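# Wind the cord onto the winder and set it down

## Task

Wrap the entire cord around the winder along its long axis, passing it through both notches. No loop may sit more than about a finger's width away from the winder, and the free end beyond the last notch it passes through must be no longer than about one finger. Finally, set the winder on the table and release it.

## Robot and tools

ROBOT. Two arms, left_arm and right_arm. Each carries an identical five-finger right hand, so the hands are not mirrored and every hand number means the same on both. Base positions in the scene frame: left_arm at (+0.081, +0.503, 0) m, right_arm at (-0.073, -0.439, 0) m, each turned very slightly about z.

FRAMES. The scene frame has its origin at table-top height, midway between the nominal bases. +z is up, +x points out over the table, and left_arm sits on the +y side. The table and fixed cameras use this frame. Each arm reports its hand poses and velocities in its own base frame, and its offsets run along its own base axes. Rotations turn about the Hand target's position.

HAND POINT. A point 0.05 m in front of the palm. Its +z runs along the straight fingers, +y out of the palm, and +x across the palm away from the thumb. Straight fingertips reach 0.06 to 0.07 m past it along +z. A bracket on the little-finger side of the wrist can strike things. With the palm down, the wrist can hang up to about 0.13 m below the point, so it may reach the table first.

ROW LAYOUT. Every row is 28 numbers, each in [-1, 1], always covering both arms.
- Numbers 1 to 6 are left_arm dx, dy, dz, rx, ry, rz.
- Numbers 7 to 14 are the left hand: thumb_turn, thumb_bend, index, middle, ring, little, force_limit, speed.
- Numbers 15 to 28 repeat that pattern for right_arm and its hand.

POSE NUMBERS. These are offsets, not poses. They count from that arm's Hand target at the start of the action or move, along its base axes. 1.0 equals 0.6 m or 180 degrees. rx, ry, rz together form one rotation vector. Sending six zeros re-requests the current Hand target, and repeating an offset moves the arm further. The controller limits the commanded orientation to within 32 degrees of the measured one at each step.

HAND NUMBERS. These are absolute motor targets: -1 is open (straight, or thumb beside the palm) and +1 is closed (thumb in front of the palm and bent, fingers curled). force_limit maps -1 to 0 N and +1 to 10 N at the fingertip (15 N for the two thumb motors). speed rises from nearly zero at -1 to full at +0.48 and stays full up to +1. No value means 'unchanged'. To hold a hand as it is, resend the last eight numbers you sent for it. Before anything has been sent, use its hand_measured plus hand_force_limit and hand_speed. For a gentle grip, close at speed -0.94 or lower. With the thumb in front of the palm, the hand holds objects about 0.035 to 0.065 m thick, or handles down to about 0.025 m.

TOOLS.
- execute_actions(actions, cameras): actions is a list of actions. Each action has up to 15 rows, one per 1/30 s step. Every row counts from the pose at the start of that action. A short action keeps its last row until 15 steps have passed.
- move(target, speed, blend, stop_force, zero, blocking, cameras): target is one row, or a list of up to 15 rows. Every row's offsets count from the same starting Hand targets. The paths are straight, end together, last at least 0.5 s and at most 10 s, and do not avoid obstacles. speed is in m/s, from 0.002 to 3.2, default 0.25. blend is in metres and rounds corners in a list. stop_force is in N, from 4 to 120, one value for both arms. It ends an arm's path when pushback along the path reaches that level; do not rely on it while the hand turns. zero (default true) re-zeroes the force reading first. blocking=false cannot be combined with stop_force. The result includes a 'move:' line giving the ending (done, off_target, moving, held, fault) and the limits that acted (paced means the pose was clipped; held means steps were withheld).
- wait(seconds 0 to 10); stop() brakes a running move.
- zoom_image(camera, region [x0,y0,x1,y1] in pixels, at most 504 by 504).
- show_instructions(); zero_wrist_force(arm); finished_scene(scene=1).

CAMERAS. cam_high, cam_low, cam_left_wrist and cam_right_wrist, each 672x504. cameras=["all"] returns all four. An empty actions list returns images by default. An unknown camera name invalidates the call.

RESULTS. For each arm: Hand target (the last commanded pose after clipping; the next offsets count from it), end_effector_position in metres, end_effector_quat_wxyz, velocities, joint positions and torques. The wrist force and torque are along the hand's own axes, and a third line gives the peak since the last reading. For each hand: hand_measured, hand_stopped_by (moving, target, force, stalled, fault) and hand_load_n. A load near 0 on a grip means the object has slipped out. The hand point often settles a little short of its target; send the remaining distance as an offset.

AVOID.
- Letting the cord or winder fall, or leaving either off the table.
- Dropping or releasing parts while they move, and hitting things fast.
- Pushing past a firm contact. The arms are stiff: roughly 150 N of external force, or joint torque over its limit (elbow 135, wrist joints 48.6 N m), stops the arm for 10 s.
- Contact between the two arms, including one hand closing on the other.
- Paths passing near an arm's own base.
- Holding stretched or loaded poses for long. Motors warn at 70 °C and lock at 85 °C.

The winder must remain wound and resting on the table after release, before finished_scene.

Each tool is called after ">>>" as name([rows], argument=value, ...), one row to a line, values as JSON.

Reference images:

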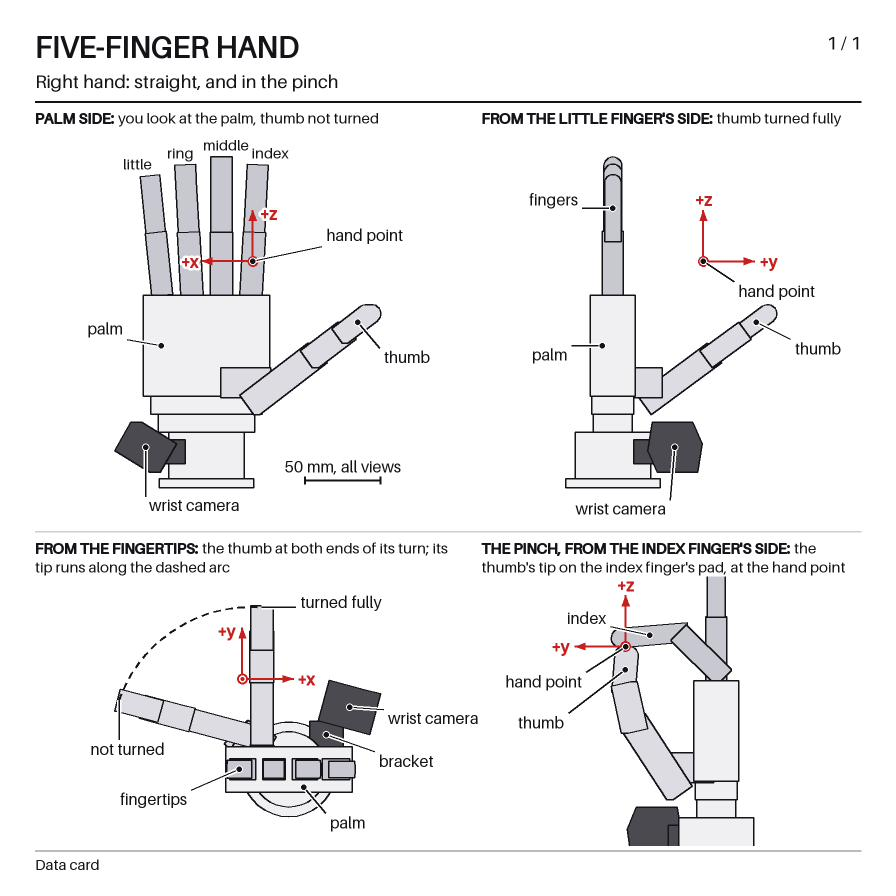

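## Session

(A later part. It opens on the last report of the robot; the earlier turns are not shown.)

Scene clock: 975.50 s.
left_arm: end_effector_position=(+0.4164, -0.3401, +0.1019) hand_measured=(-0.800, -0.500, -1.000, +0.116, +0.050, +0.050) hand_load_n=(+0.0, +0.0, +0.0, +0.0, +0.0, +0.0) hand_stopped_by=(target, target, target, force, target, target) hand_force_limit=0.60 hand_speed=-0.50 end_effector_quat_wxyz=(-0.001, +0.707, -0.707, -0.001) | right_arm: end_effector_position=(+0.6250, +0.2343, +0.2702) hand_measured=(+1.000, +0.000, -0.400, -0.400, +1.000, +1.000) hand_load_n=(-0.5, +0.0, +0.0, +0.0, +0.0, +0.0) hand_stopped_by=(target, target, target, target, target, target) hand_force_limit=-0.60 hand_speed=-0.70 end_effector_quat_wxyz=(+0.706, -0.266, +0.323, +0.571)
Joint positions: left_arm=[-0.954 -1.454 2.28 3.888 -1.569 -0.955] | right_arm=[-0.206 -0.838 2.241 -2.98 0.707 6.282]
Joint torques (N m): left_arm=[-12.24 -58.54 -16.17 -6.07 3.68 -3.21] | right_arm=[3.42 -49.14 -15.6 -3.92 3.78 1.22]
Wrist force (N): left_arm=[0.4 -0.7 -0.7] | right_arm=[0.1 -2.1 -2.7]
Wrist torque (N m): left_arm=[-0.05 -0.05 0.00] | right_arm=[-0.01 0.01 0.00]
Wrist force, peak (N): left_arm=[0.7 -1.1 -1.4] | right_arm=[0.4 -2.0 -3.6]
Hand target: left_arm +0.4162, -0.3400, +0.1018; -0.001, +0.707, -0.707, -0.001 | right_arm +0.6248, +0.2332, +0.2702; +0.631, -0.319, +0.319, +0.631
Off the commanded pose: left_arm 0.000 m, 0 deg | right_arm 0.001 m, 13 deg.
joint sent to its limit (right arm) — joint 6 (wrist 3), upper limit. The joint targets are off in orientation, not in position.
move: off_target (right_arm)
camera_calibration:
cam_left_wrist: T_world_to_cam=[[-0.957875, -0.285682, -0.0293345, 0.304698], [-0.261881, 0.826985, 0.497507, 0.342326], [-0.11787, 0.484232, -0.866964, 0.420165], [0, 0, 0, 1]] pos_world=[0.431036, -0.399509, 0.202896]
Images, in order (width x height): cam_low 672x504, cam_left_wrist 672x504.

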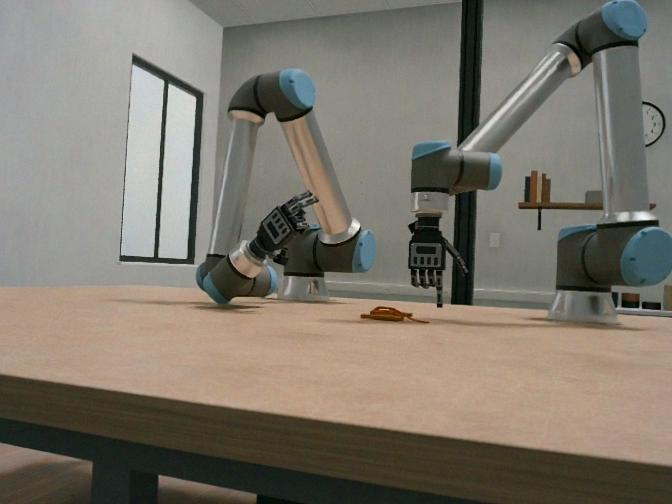

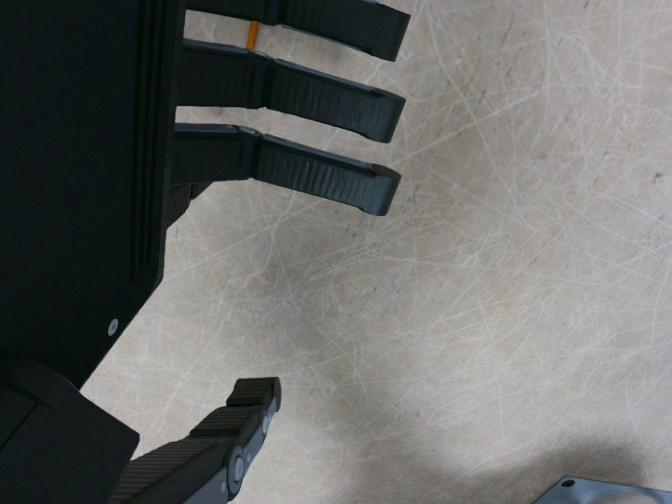

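>>> move([
  [0,0,-0.067,0,0,0,-0.8,-0.5,-1,0.6,0.05,0.05,0.6,-0.5,0,0,0,0,0,0,1,0,-0.4,-0.4,1,1,-0.6,-0.7],
], speed=0.02, stop_force=4, cameras=["cam_low"])

>>> zoom_image(camera="cam_low", region=[350, 270, 460, 335])

Scene clock: 979.07 s.
left_arm: end_effector_position=(+0.4162, -0.3399, +0.0651) hand_measured=(-0.800, -0.500, -1.000, +0.116, +0.050, +0.050) hand_load_n=(+0.0, +0.0, -0.5, +0.0, +0.0, +0.0) hand_stopped_by=(target, target, target, force, target, target) hand_force_limit=0.60 hand_speed=-0.50 end_effector_quat_wxyz=(-0.001, +0.707, -0.707, -0.001) | right_arm: end_effector_position=(+0.6250, +0.2343, +0.2702) hand_measured=(+1.000, +0.000, -0.400, -0.400, +1.000, +1.000) hand_load_n=(+0.0, +0.0, +0.0, +0.0, +0.0, +0.0) hand_stopped_by=(target, target, target, target, target, target) hand_force_limit=-0.60 hand_speed=-0.70 end_effector_quat_wxyz=(+0.706, -0.266, +0.323, +0.571)
Joint positions: left_arm=[-0.955 -1.394 2.304 3.804 -1.569 -0.955] | right_arm=[-0.206 -0.838 2.241 -2.98 0.707 6.282]
Joint torques (N m): left_arm=[-11.64 -61.26 -39.4 -1.63 -2.28 -3.3] | right_arm=[2.37 -50.09 -15.59 -3.92 3.95 1.11]
Wrist force (N): left_arm=[0.3 -0.2 -3.2] | right_arm=[0.8 -1.9 -2.9]
Wrist torque (N m): left_arm=[0.10 0.01 0.01] | right_arm=[0.03 -0.08 0.05]
Wrist force, peak (N): left_arm=[-2.8 1.0 -23.6] | right_arm=[0.6 -1.9 -3.6]
Hand target: left_arm +0.4162, -0.3400, +0.0651; -0.001, +0.707, -0.707, -0.001 (not the last commanded pose) | right_arm +0.6248, +0.2332, +0.2702; +0.631, -0.319, +0.319, +0.631
Off the commanded pose: left_arm 0.003 m, 0 deg | right_arm 0.001 m, 13 deg.
joint sent to its limit (right arm) — joint 6 (wrist 3), upper limit. The joint targets are off in orientation, not in position.
move: contact (left_arm), off_target (right_arm)
Images, in order (width x height): cam_low 672x504.

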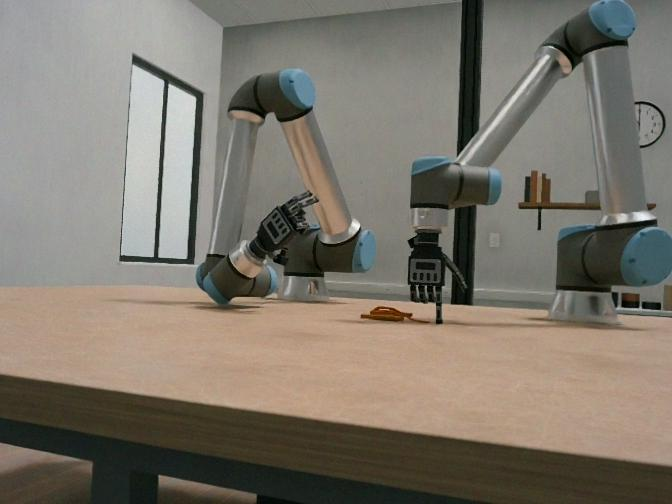

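Scaled by 4.582 from the camera's 672x504 image, which has a finer 960x720 frame.

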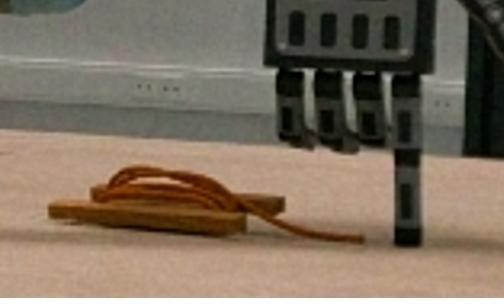

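>>> move([
  [0,0,0.002,0,0,0,-0.8,-0.5,-1,0.6,0.05,0.05,0.6,-0.5,0,0,0,0,0,0,1,0,-0.4,-0.4,1,1,-0.6,-0.7],
  [0,-0.03,0.002,0,0,0,-0.8,-0.5,-1,0.6,0.05,0.05,0.6,-0.5,0,0,0,0,0,0,1,0,-0.4,-0.4,1,1,-0.6,-0.7],
], speed=0.03, cameras=["cam_low","cam_left_wrist","cam_high"])

>>> zoom_image(camera="cam_low", region=[350, 270, 460, 335])

>>> zoom_image(camera="cam_high", region=[330, 160, 450, 250])

Scene clock: 981.00 s.
left_arm: end_effector_position=(+0.4162, -0.3577, +0.0663) hand_measured=(-0.800, -0.500, -1.000, +0.116, +0.050, +0.050) hand_load_n=(+0.0, +0.0, +0.0, +0.0, +0.0, +0.0) hand_stopped_by=(target, target, target, force, target, target) hand_force_limit=0.60 hand_speed=-0.50 end_effector_quat_wxyz=(-0.001, +0.707, -0.707, -0.001) | right_arm: end_effector_position=(+0.6250, +0.2343, +0.2702) hand_measured=(+1.000, +0.000, -0.400, -0.400, +1.000, +1.000) hand_load_n=(+0.0, +0.0, +0.0, +0.0, +0.0, +0.0) hand_stopped_by=(target, target, target, target, target, target) hand_force_limit=-0.60 hand_speed=-0.70 end_effector_quat_wxyz=(+0.706, -0.266, +0.323, +0.571)
Joint positions: left_arm=[-0.972 -1.38 2.283 3.811 -1.569 -0.973] | right_arm=[-0.206 -0.838 2.241 -2.98 0.707 6.282]
Joint torques (N m): left_arm=[-14.1 -32.82 -40.84 -1.92 -3.39 -3.87] | right_arm=[3.91 -50.49 -15.77 -3.71 3.81 1.01]
Wrist force (N): left_arm=[0.1 -0.2 -0.6] | right_arm=[0.3 -1.8 -3.2]
Wrist torque (N m): left_arm=[-0.01 0.00 0.01] | right_arm=[0.05 -0.01 0.03]
Wrist force, peak (N): left_arm=[0.4 -0.2 -3.8] | right_arm=[0.4 -2.2 -3.4]
Hand target: left_arm +0.4162, -0.3580, +0.0663; -0.001, +0.707, -0.707, -0.001 | right_arm +0.6248, +0.2332, +0.2702; +0.631, -0.319, +0.319, +0.631
Off the commanded pose: left_arm 0.000 m, 0 deg | right_arm 0.001 m, 13 deg.
joint sent to its limit (right arm) — joint 6 (wrist 3), upper limit. The joint targets are off in orientation, not in position.
move: off_target (right_arm)
camera_calibration:
cam_left_wrist: T_world_to_cam=[[-0.957876, -0.285679, -0.029333, 0.298531], [-0.261878, 0.826986, 0.497507, 0.374565], [-0.11787, 0.484232, -0.866964, 0.397811], [0, 0, 0, 1]] pos_world=[0.430936, -0.417109, 0.167296]
Images, in order (width x height): cam_high 672x504, cam_low 672x504, cam_left_wrist 672x504.

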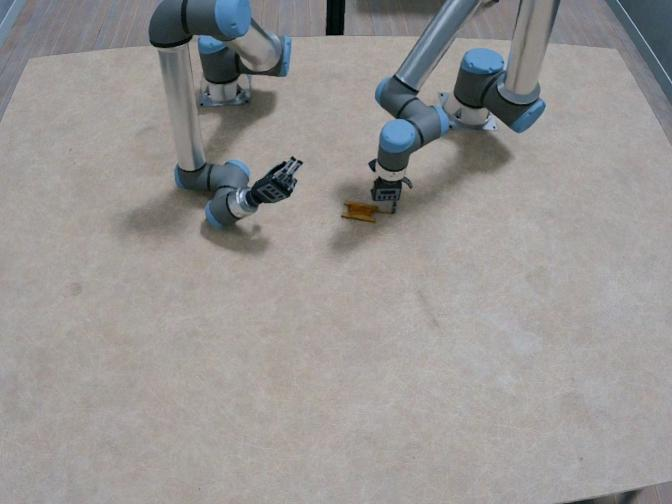

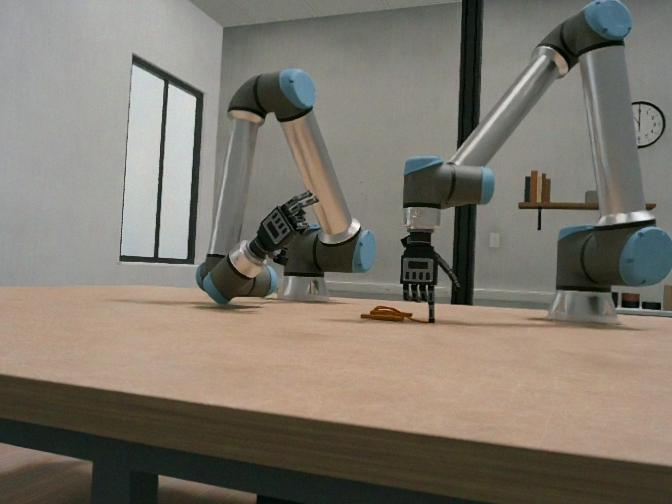

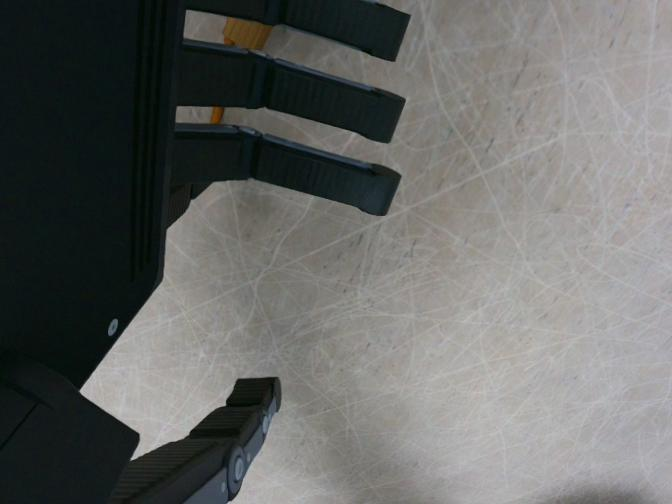

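Scaled by 4.582 from the camera's 672x504 image, which has a finer 960x720 frame.

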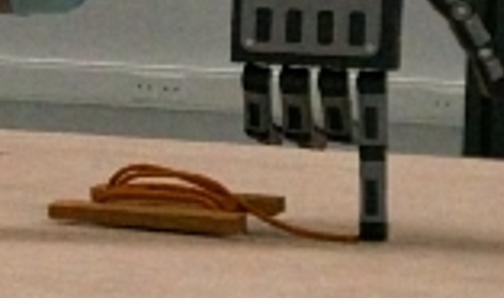

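Scaled by 4.200 from the camera's 672x504 image, which has a finer 960x720 frame.

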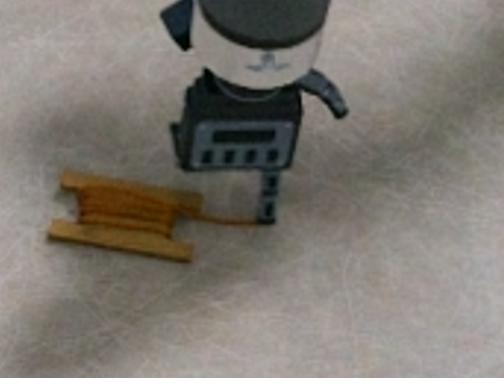

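>>> move([
  [0,-0.013,0,0,0,0,-0.8,-0.5,-1,0.6,0.05,0.05,0.6,-0.5,0,0,0,0,0,0,1,0,-0.4,-0.4,1,1,-0.6,-0.7],
], speed=0.02, cameras=["cam_low","cam_high"])

>>> zoom_image(camera="cam_low", region=[350, 270, 460, 335])

>>> zoom_image(camera="cam_high", region=[330, 180, 420, 240])

Scene clock: 982.07 s.
left_arm: end_effector_position=(+0.4162, -0.3654, +0.0663) hand_measured=(-0.800, -0.500, -1.000, +0.116, +0.050, +0.050) hand_load_n=(+0.0, +0.0, +0.0, +0.0, +0.0, +0.0) hand_stopped_by=(target, target, target, force, target, target) hand_force_limit=0.60 hand_speed=-0.50 end_effector_quat_wxyz=(-0.001, +0.707, -0.707, -0.001) | right_arm: end_effector_position=(+0.6250, +0.2343, +0.2702) hand_measured=(+1.000, +0.000, -0.400, -0.400, +1.000, +1.000) hand_load_n=(+0.0, +0.5, +0.0, +0.0, +0.0, +0.0) hand_stopped_by=(target, target, target, target, target, target) hand_force_limit=-0.60 hand_speed=-0.70 end_effector_quat_wxyz=(+0.706, -0.266, +0.323, +0.571)
Joint positions: left_arm=[-0.979 -1.374 2.274 3.814 -1.569 -0.98] | right_arm=[-0.206 -0.838 2.241 -2.98 0.707 6.282]
Joint torques (N m): left_arm=[-15.45 -38.49 -39.84 -1.84 -3.27 -2.85] | right_arm=[3.68 -50.28 -15.76 -3.88 3.73 0.99]
Wrist force (N): left_arm=[0.2 -0.6 -1.0] | right_arm=[0.6 -1.6 -3.0]
Wrist torque (N m): left_arm=[-0.05 -0.02 0.01] | right_arm=[0.07 -0.06 0.06]
Wrist force, peak (N): left_arm=[-0.4 -0.5 -1.3] | right_arm=[0.4 -2.1 -3.3]
Hand target: left_arm +0.4162, -0.3658, +0.0663; -0.001, +0.707, -0.707, -0.001 | right_arm +0.6248, +0.2332, +0.2702; +0.631, -0.319, +0.319, +0.631
Off the commanded pose: left_arm 0.000 m, 0 deg | right_arm 0.001 m, 13 deg.
joint sent to its limit (right arm) — joint 6 (wrist 3), upper limit. The joint targets are off in orientation, not in position.
move: off_target (right_arm)
Images, in order (width x height): cam_high 672x504, cam_low 672x504.

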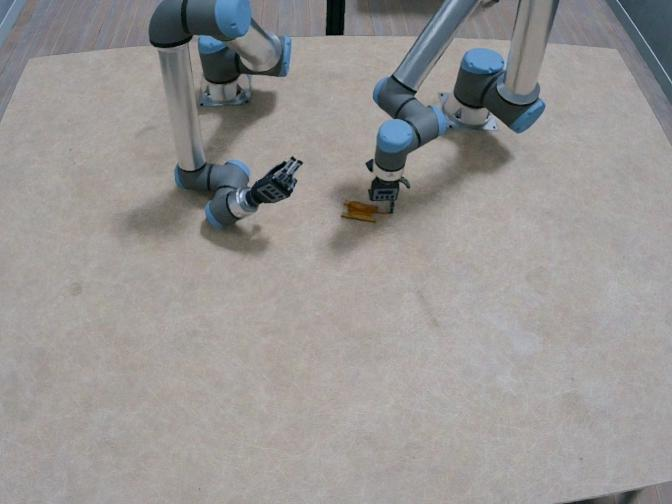

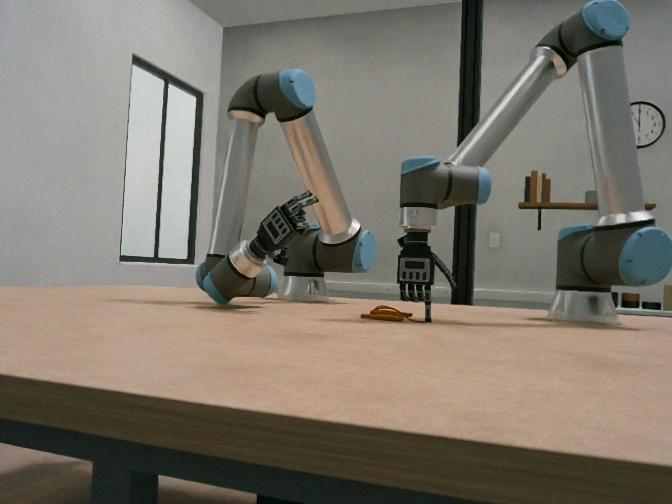

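Scaled by 4.582 from the camera's 672x504 image, which has a finer 960x720 frame.

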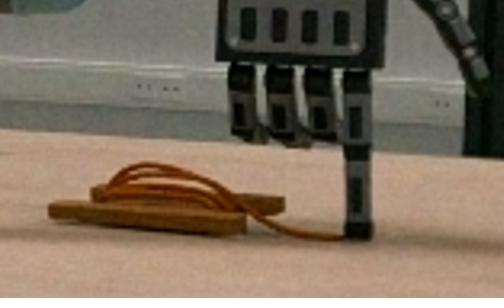

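Scaled by 5.600 from the camera's 672x504 image, which has a finer 960x720 frame.

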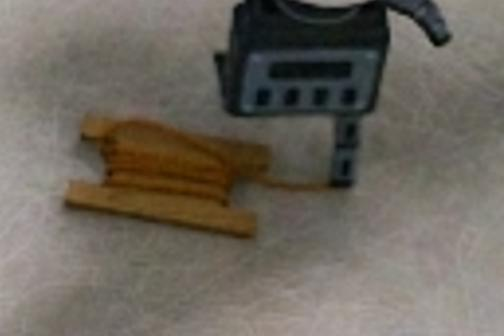

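>>> move([
  [0,0.02,0.01,0,0,0,-0.8,-0.5,-1,0.6,0.05,0.05,0.6,-0.5,0,0,0,0,0,0,1,0,-0.4,-0.4,1,1,-0.6,-0.7],
  [0,0.02,0.09,0,0,0,-0.8,-0.5,-1,0.6,0.05,0.05,0.6,-0.5,0,0,0,0,0,0,1,0,-0.4,-0.4,1,1,-0.6,-0.7],
], speed=0.1)

>>> move([
  [0.053,-0.127,-0.051,0,0,0,-0.8,-0.5,0.1,0.11,0.05,0.05,0.6,0,0,0,0,0,0,0,1,0,-0.4,-0.4,1,1,-0.6,-0.7],
], speed=0.12, cameras=["cam_low","cam_left_wrist"])

>>> zoom_image(camera="cam_low", region=[350, 240, 460, 335])

Scene clock: 984.13 s.
left_arm: end_effector_position=(+0.4163, -0.3537, +0.1201) hand_measured=(-0.800, -0.500, -1.000, +0.116, +0.050, +0.050) hand_load_n=(+0.0, +0.0, +0.0, +0.0, +0.0, +0.0) hand_stopped_by=(target, target, target, force, target, target) hand_force_limit=0.60 hand_speed=-0.50 end_effector_quat_wxyz=(-0.001, +0.707, -0.707, -0.001) | right_arm: end_effector_position=(+0.6250, +0.2343, +0.2702) hand_measured=(+1.000, +0.000, -0.400, -0.400, +1.000, +1.000) hand_load_n=(+0.0, +0.0, +0.0, +0.0, +0.0, +0.0) hand_stopped_by=(target, target, target, target, target, target) hand_force_limit=-0.60 hand_speed=-0.70 end_effector_quat_wxyz=(+0.706, -0.266, +0.323, +0.571)
Joint positions: left_arm=[-0.968 -1.469 2.252 3.932 -1.569 -0.969] | right_arm=[-0.206 -0.838 2.241 -2.98 0.707 6.282]
Joint torques (N m): left_arm=[-7.47 -60.37 -41.95 -1.51 -2.79 -1.99] | right_arm=[3.63 -50.1 -15.16 -3.81 3.87 0.83]
Wrist force (N): left_arm=[0.0 -0.5 -0.9] | right_arm=[0.1 -1.9 -3.4]
Wrist torque (N m): left_arm=[0.00 0.02 -0.23] | right_arm=[0.06 0.02 0.02]
Wrist force, peak (N): left_arm=[0.2 -0.5 -1.6] | right_arm=[0.9 -2.0 -3.4]
Hand target: left_arm +0.4162, -0.3538, +0.1203; -0.001, +0.707, -0.707, -0.001 | right_arm +0.6248, +0.2332, +0.2702; +0.631, -0.319, +0.319, +0.631
Off the commanded pose: left_arm 0.000 m, 0 deg | right_arm 0.001 m, 13 deg.
joint sent to its limit (right arm) — joint 6 (wrist 3), upper limit. The joint targets are off in orientation, not in position.
move: off_target (right_arm)

Scene clock: 985.47 s.
left_arm: end_effector_position=(+0.4480, -0.4298, +0.0898) hand_measured=(-0.800, -0.500, +0.100, +0.110, +0.050, +0.050) hand_load_n=(+0.0, +0.0, +0.0, +0.0, +0.0, +0.0) hand_stopped_by=(target, target, target, target, target, target) hand_force_limit=0.60 hand_speed=0.00 end_effector_quat_wxyz=(-0.001, +0.707, -0.707, -0.001) | right_arm: end_effector_position=(+0.6250, +0.2343, +0.2702) hand_measured=(+1.000, +0.000, -0.400, -0.400, +1.000, +1.000) hand_load_n=(+0.0, +0.0, +0.0, +0.0, +0.0, +0.0) hand_stopped_by=(target, target, target, target, target, target) hand_force_limit=-0.60 hand_speed=-0.70 end_effector_quat_wxyz=(+0.706, -0.266, +0.323, +0.571)
Joint positions: left_arm=[-0.994 -1.319 2.136 3.897 -1.569 -0.994] | right_arm=[-0.206 -0.838 2.241 -2.98 0.707 6.282]
Joint torques (N m): left_arm=[-11.72 -46.13 -42.53 -5.41 -2.28 -3.22] | right_arm=[3.6 -49.66 -15.66 -4.07 3.74 0.93]
Wrist force (N): left_arm=[0.5 -0.2 -0.8] | right_arm=[0.6 -1.7 -2.9]
Wrist torque (N m): left_arm=[0.01 -0.04 0.03] | right_arm=[0.06 -0.07 0.06]
Wrist force, peak (N): left_arm=[-0.6 -0.1 -1.5] | right_arm=[0.5 -2.2 -3.3]
Hand target: left_arm +0.4480, -0.4300, +0.0897; -0.001, +0.707, -0.707, -0.001 | right_arm +0.6248, +0.2332, +0.2702; +0.631, -0.319, +0.319, +0.631
Off the commanded pose: left_arm 0.000 m, 0 deg | right_arm 0.001 m, 13 deg.
joint sent to its limit (right arm) — joint 6 (wrist 3), upper limit. The joint targets are off in orientation, not in position.
move: off_target (right_arm)
camera_calibration:
cam_left_wrist: T_world_to_cam=[[-0.957876, -0.285679, -0.029333, 0.308987], [-0.261878, 0.826986, 0.497507, 0.430801], [-0.11787, 0.484232, -0.866964, 0.456835], [0, 0, 0, 1]] pos_world=[0.462636, -0.489209, 0.190796]
Images, in order (width x height): cam_low 672x504, cam_left_wrist 672x504.

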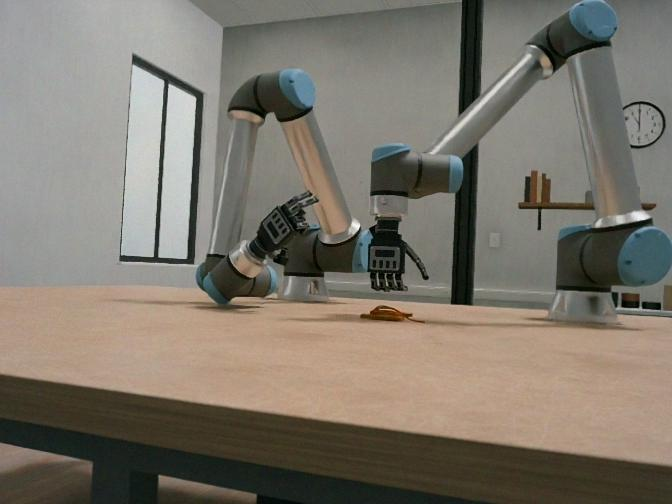

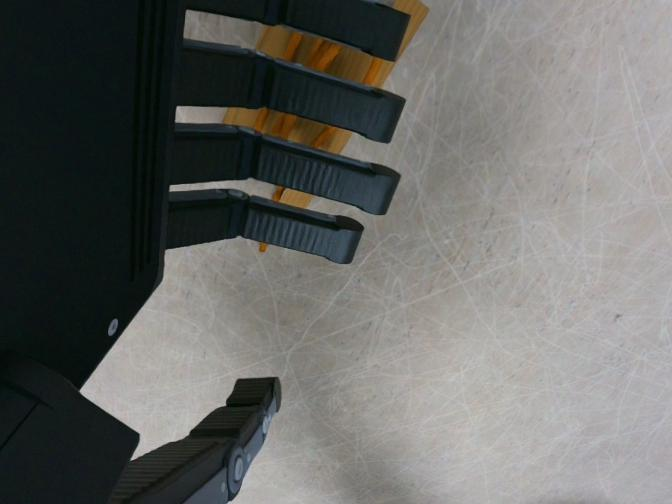

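Scaled by 4.582 from the camera's 672x504 image, which has a finer 960x720 frame.

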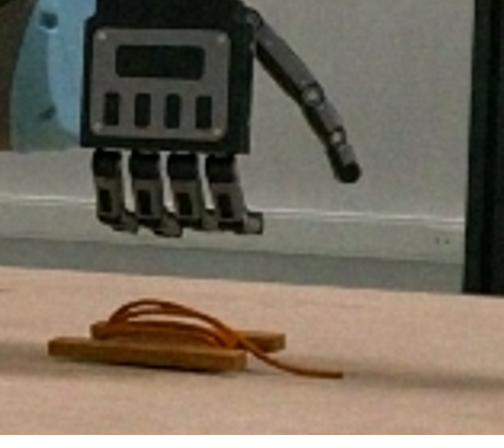

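>>> move([
  [0.01,0,-0.055,0,0,0,-0.8,-0.5,0.1,0.11,0.05,0.05,0.6,0,0,0,0,0,0,0,1,0,-0.4,-0.4,1,1,-0.6,-0.7],
  [0.01,0,-0.085,0,0,0,-0.8,-0.5,0.1,0.11,0.05,0.05,0.6,0,0,0,0,0,0,0,1,0,-0.4,-0.4,1,1,-0.6,-0.7],
], speed=[0.04,0.01], stop_force=5, cameras=["cam_low"])

>>> zoom_image(camera="cam_low", region=[350, 260, 460, 335])

>>> move([
  [0,0,0.03,0,0,0,-0.8,-0.5,0.1,0.11,0.05,0.05,0.6,0,0,0,0,0,0,0,1,0,-0.4,-0.4,1,1,-0.6,-0.7],
  [0.162,-0.04,0.198,0,0,0,-0.8,-0.5,0.1,0.11,0.05,0.05,0.6,0,0,0,0,0,0,0,1,0,-0.4,-0.4,1,1,-0.6,-0.7],
], speed=[0.05,0.15], blend=[0.01,0], cameras=["cam_left_wrist","cam_low"])

>>> zoom_image(camera="cam_low", region=[350, 290, 440, 335])

>>> zoom_image(camera="cam_left_wrist", region=[340, 60, 560, 280])

Scene clock: 989.60 s.
left_arm: end_effector_position=(+0.4540, -0.4300, +0.0421) hand_measured=(-0.800, -0.500, +0.100, +0.110, +0.050, +0.050) hand_load_n=(+0.0, +0.0, +0.0, -0.5, -3.0, +0.0) hand_stopped_by=(target, target, target, target, target, target) hand_force_limit=0.60 hand_speed=0.00 end_effector_quat_wxyz=(-0.001, +0.707, -0.707, -0.001) | right_arm: end_effector_position=(+0.6250, +0.2343, +0.2702) hand_measured=(+1.000, +0.000, -0.400, -0.400, +1.000, +1.000) hand_load_n=(+0.0, +0.0, +0.0, +0.0, +0.0, +0.0) hand_stopped_by=(target, target, target, target, target, target) hand_force_limit=-0.60 hand_speed=-0.70 end_effector_quat_wxyz=(+0.706, -0.266, +0.323, +0.571)
Joint positions: left_arm=[-0.986 -1.242 2.152 3.804 -1.569 -0.987] | right_arm=[-0.206 -0.838 2.241 -2.98 0.707 6.282]
Joint torques (N m): left_arm=[11.55 -71.9 -38.59 -1.9 -2.65 2.45] | right_arm=[1.32 -50.92 -14.99 -3.89 3.65 0.83]
Wrist force (N): left_arm=[0.1 0.1 -4.9] | right_arm=[-0.1 -1.8 -2.9]
Wrist torque (N m): left_arm=[0.03 0.12 -0.19] | right_arm=[0.03 0.04 0.00]
Wrist force, peak (N): left_arm=[-0.4 0.7 -8.7] | right_arm=[0.5 -1.8 -3.7]
Hand target: left_arm +0.4540, -0.4300, +0.0421; -0.001, +0.707, -0.707, -0.001 (not the last commanded pose) | right_arm +0.6248, +0.2332, +0.2702; +0.631, -0.319, +0.319, +0.631
Off the commanded pose: left_arm 0.003 m, 0 deg | right_arm 0.001 m, 13 deg.
joint sent to its limit (right arm) — joint 6 (wrist 3), upper limit. The joint targets are off in orientation, not in position.
move: contact (left_arm), off_target (right_arm); path passed 1 of 2 targets
Images, in order (width x height): cam_low 672x504.

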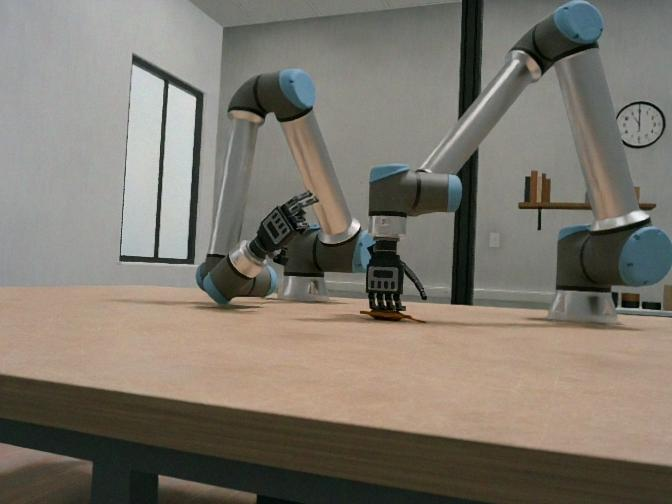

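Scaled by 4.582 from the camera's 672x504 image, which has a finer 960x720 frame.

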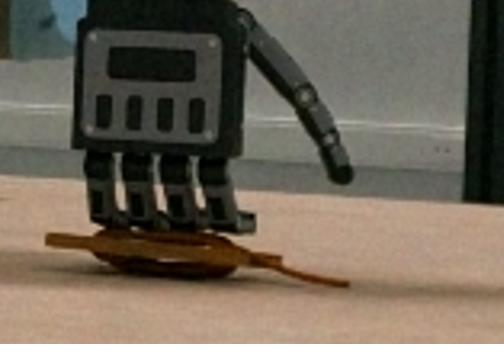

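Scene clock: 991.53 s.
left_arm: end_effector_position=(+0.5511, -0.4539, +0.1608) hand_measured=(-0.800, -0.500, +0.100, +0.110, +0.050, +0.050) hand_load_n=(+0.0, +0.0, +0.0, +0.5, +0.5, +0.0) hand_stopped_by=(target, target, target, target, target, target) hand_force_limit=0.60 hand_speed=0.00 end_effector_quat_wxyz=(-0.001, +0.707, -0.707, -0.001) end_effector_velocity=(+0.000, +0.000, +0.001) end_effector_angular_velocity=(+0.000, +0.003, +0.000) | right_arm: end_effector_position=(+0.6250, +0.2343, +0.2702) hand_measured=(+1.000, +0.000, -0.400, -0.400, +1.000, +1.000) hand_load_n=(-0.5, +0.0, +0.0, +0.0, +0.0, +0.0) hand_stopped_by=(target, target, target, target, target, target) hand_force_limit=-0.60 hand_speed=-0.70 end_effector_quat_wxyz=(+0.706, -0.266, +0.323, +0.571)
Joint positions: left_arm=[-0.896 -1.272 1.906 4.081 -1.569 -0.897] | right_arm=[-0.206 -0.838 2.241 -2.98 0.707 6.282]
Joint velocities: left_arm=[0.001 0 -0.003 0.005 -0.002 0.001] | right_arm=[within noise]
Joint torques (N m): left_arm=[16.32 -57.14 -45.72 -1.85 -3.47 2.66] | right_arm=[3.12 -50.07 -14.93 -3.8 3.88 0.7]
Wrist force (N): left_arm=[0.4 -0.6 -0.9] | right_arm=[0.8 -1.8 -3.0]
Wrist torque (N m): left_arm=[-0.04 -0.07 -0.17] | right_arm=[0.04 -0.09 0.06]
Wrist force, peak (N): left_arm=[0.1 0.3 -5.0] | right_arm=[0.2 -2.1 -3.3]
Hand target: left_arm +0.5512, -0.4540, +0.1609; -0.001, +0.707, -0.707, -0.001 | right_arm +0.6248, +0.2332, +0.2702; +0.631, -0.319, +0.319, +0.631
Off the commanded pose: left_arm 0.000 m, 0 deg | right_arm 0.001 m, 13 deg.
joint sent to its limit (right arm) — joint 6 (wrist 3), upper limit. The joint targets are off in orientation, not in position.
move: off_target (right_arm); blend cut to 0.009 m at target 1
camera_calibration:
cam_left_wrist: T_world_to_cam=[[-0.957888, -0.285633, -0.0294159, 0.402994], [-0.26188, 0.826999, 0.497485, 0.442422], [-0.117771, 0.484238, -0.866974, 0.542161], [0, 0, 0, 1]] pos_world=[0.565736, -0.513309, 0.261796]
Images, in order (width x height): cam_low 672x504, cam_left_wrist 672x504.

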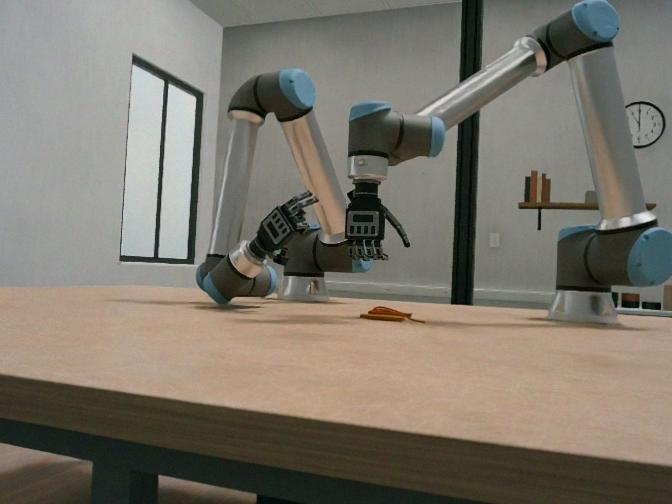

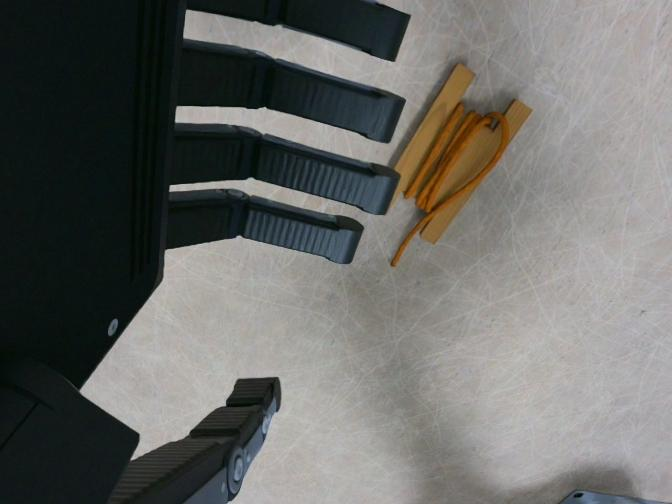

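Scaled by 5.600 from the camera's 672x504 image, which has a finer 960x720 frame.

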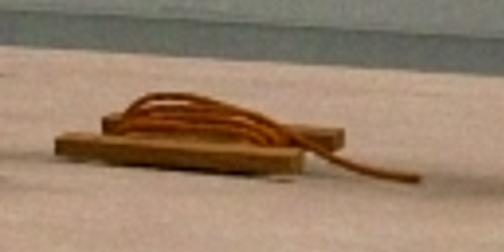

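Scaled by 2.291 from the camera's 672x504 image, which has a finer 960x720 frame.

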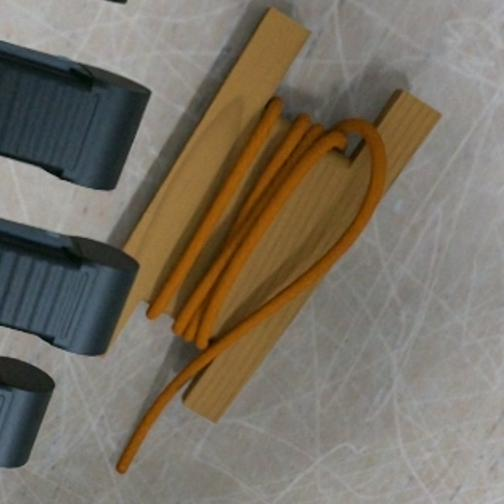

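>>> move([
  [0.05,0.1,0.2,0,0,0,-0.8,-0.5,0.1,0.11,0.05,0.05,0.6,0,0,0,0,0,0,0,1,0,-0.4,-0.4,1,1,-0.6,-0.7],
], speed=0.15, cameras=["cam_left_wrist","cam_low","cam_high"])

>>> zoom_image(camera="cam_low", region=[350, 290, 440, 335])

>>> zoom_image(camera="cam_high", region=[320, 180, 420, 250])

Scene clock: 993.43 s.
left_arm: end_effector_position=(+0.5812, -0.3940, +0.2807) hand_measured=(-0.800, -0.500, +0.100, +0.110, +0.050, +0.050) hand_load_n=(+0.0, +0.0, +0.0, +0.0, +0.0, +0.0) hand_stopped_by=(target, target, target, target, target, target) hand_force_limit=0.60 hand_speed=0.00 end_effector_quat_wxyz=(-0.001, +0.707, -0.707, -0.001) | right_arm: end_effector_position=(+0.6250, +0.2343, +0.2702) hand_measured=(+1.000, +0.000, -0.400, -0.400, +1.000, +1.000) hand_load_n=(+0.0, +0.0, +0.0, +0.0, +0.0, +0.0) hand_stopped_by=(target, target, target, target, target, target) hand_force_limit=-0.60 hand_speed=-0.70 end_effector_quat_wxyz=(+0.706, -0.266, +0.323, +0.571)
Joint positions: left_arm=[-0.814 -1.392 1.817 4.289 -1.569 -0.815] | right_arm=[-0.206 -0.838 2.241 -2.98 0.707 6.282]
Joint torques (N m): left_arm=[17.53 -73.35 -51.66 -2.01 -0.95 2.12] | right_arm=[1.83 -49.81 -14.99 -3.76 3.82 0.82]
Wrist force (N): left_arm=[0.3 0.0 -1.1] | right_arm=[0.3 -1.8 -3.0]
Wrist torque (N m): left_arm=[0.04 -0.04 -0.19] | right_arm=[0.05 -0.02 0.04]
Wrist force, peak (N): left_arm=[-0.2 -0.2 -2.0] | right_arm=[0.2 -2.4 -3.6]
Hand target: left_arm +0.5812, -0.3940, +0.2809; -0.001, +0.707, -0.707, -0.001 | right_arm +0.6248, +0.2332, +0.2702; +0.631, -0.319, +0.319, +0.631
Off the commanded pose: left_arm 0.000 m, 0 deg | right_arm 0.001 m, 13 deg.
joint sent to its limit (right arm) — joint 6 (wrist 3), upper limit. The joint targets are off in orientation, not in position.
move: off_target (right_arm)
camera_calibration:
cam_left_wrist: T_world_to_cam=[[-0.957891, -0.285619, -0.0294406, 0.452452], [-0.261871, 0.826959, 0.497556, 0.34115], [-0.117765, 0.484314, -0.866932, 0.620714], [0, 0, 0, 1]] pos_world=[0.595836, -0.453509, 0.381696]
Images, in order (width x height): cam_high 672x504, cam_low 672x504, cam_left_wrist 672x504.

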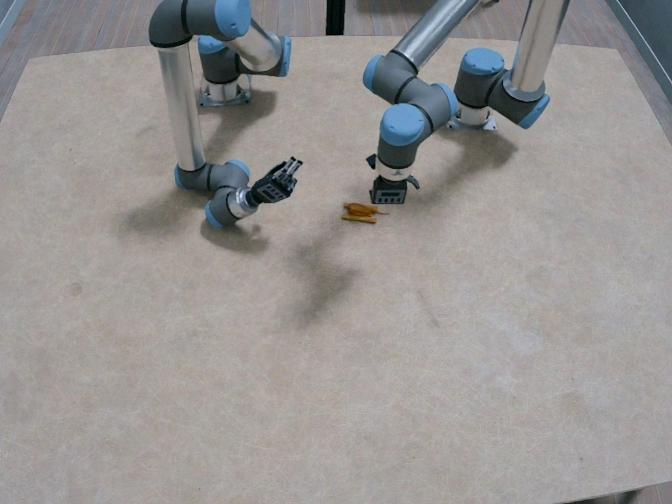

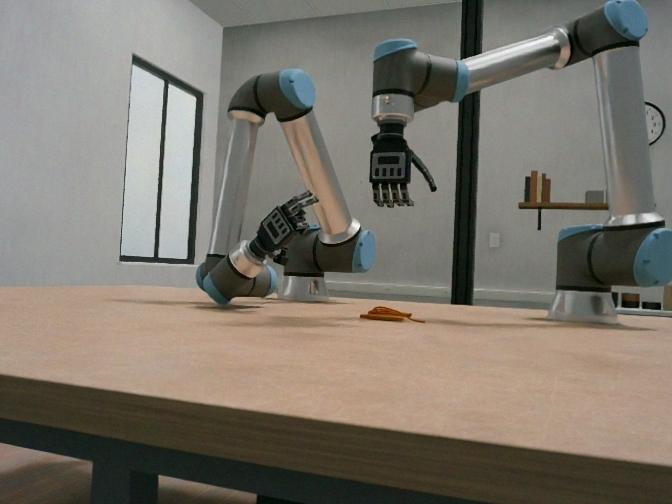

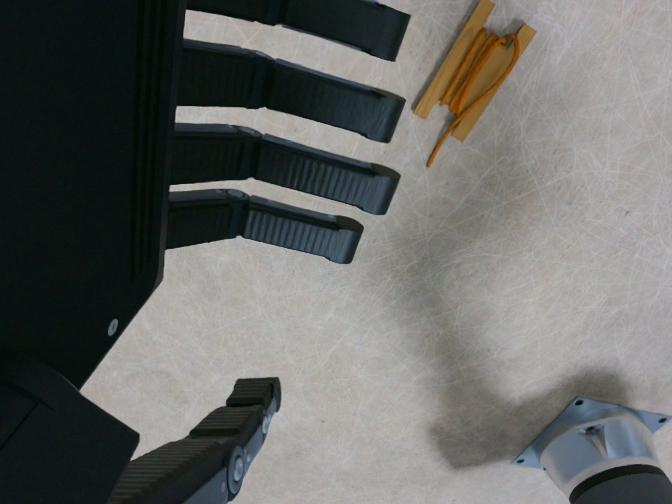

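Scaled by 5.600 from the camera's 672x504 image, which has a finer 960x720 frame.

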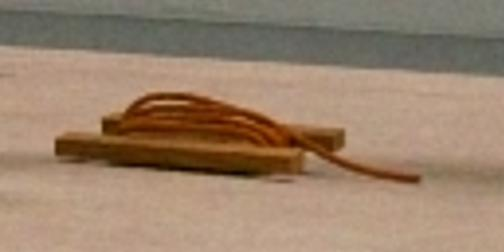

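Scaled by 5.040 from the camera's 672x504 image, which has a finer 960x720 frame.

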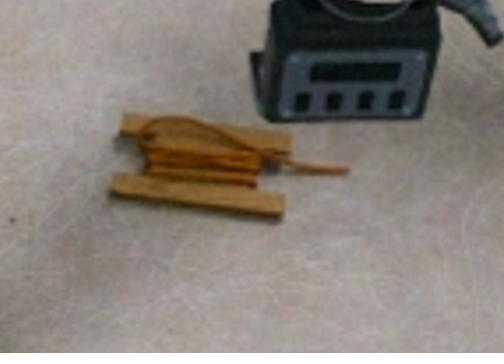

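>>> finished_scene()

The scene is finished: the task was done.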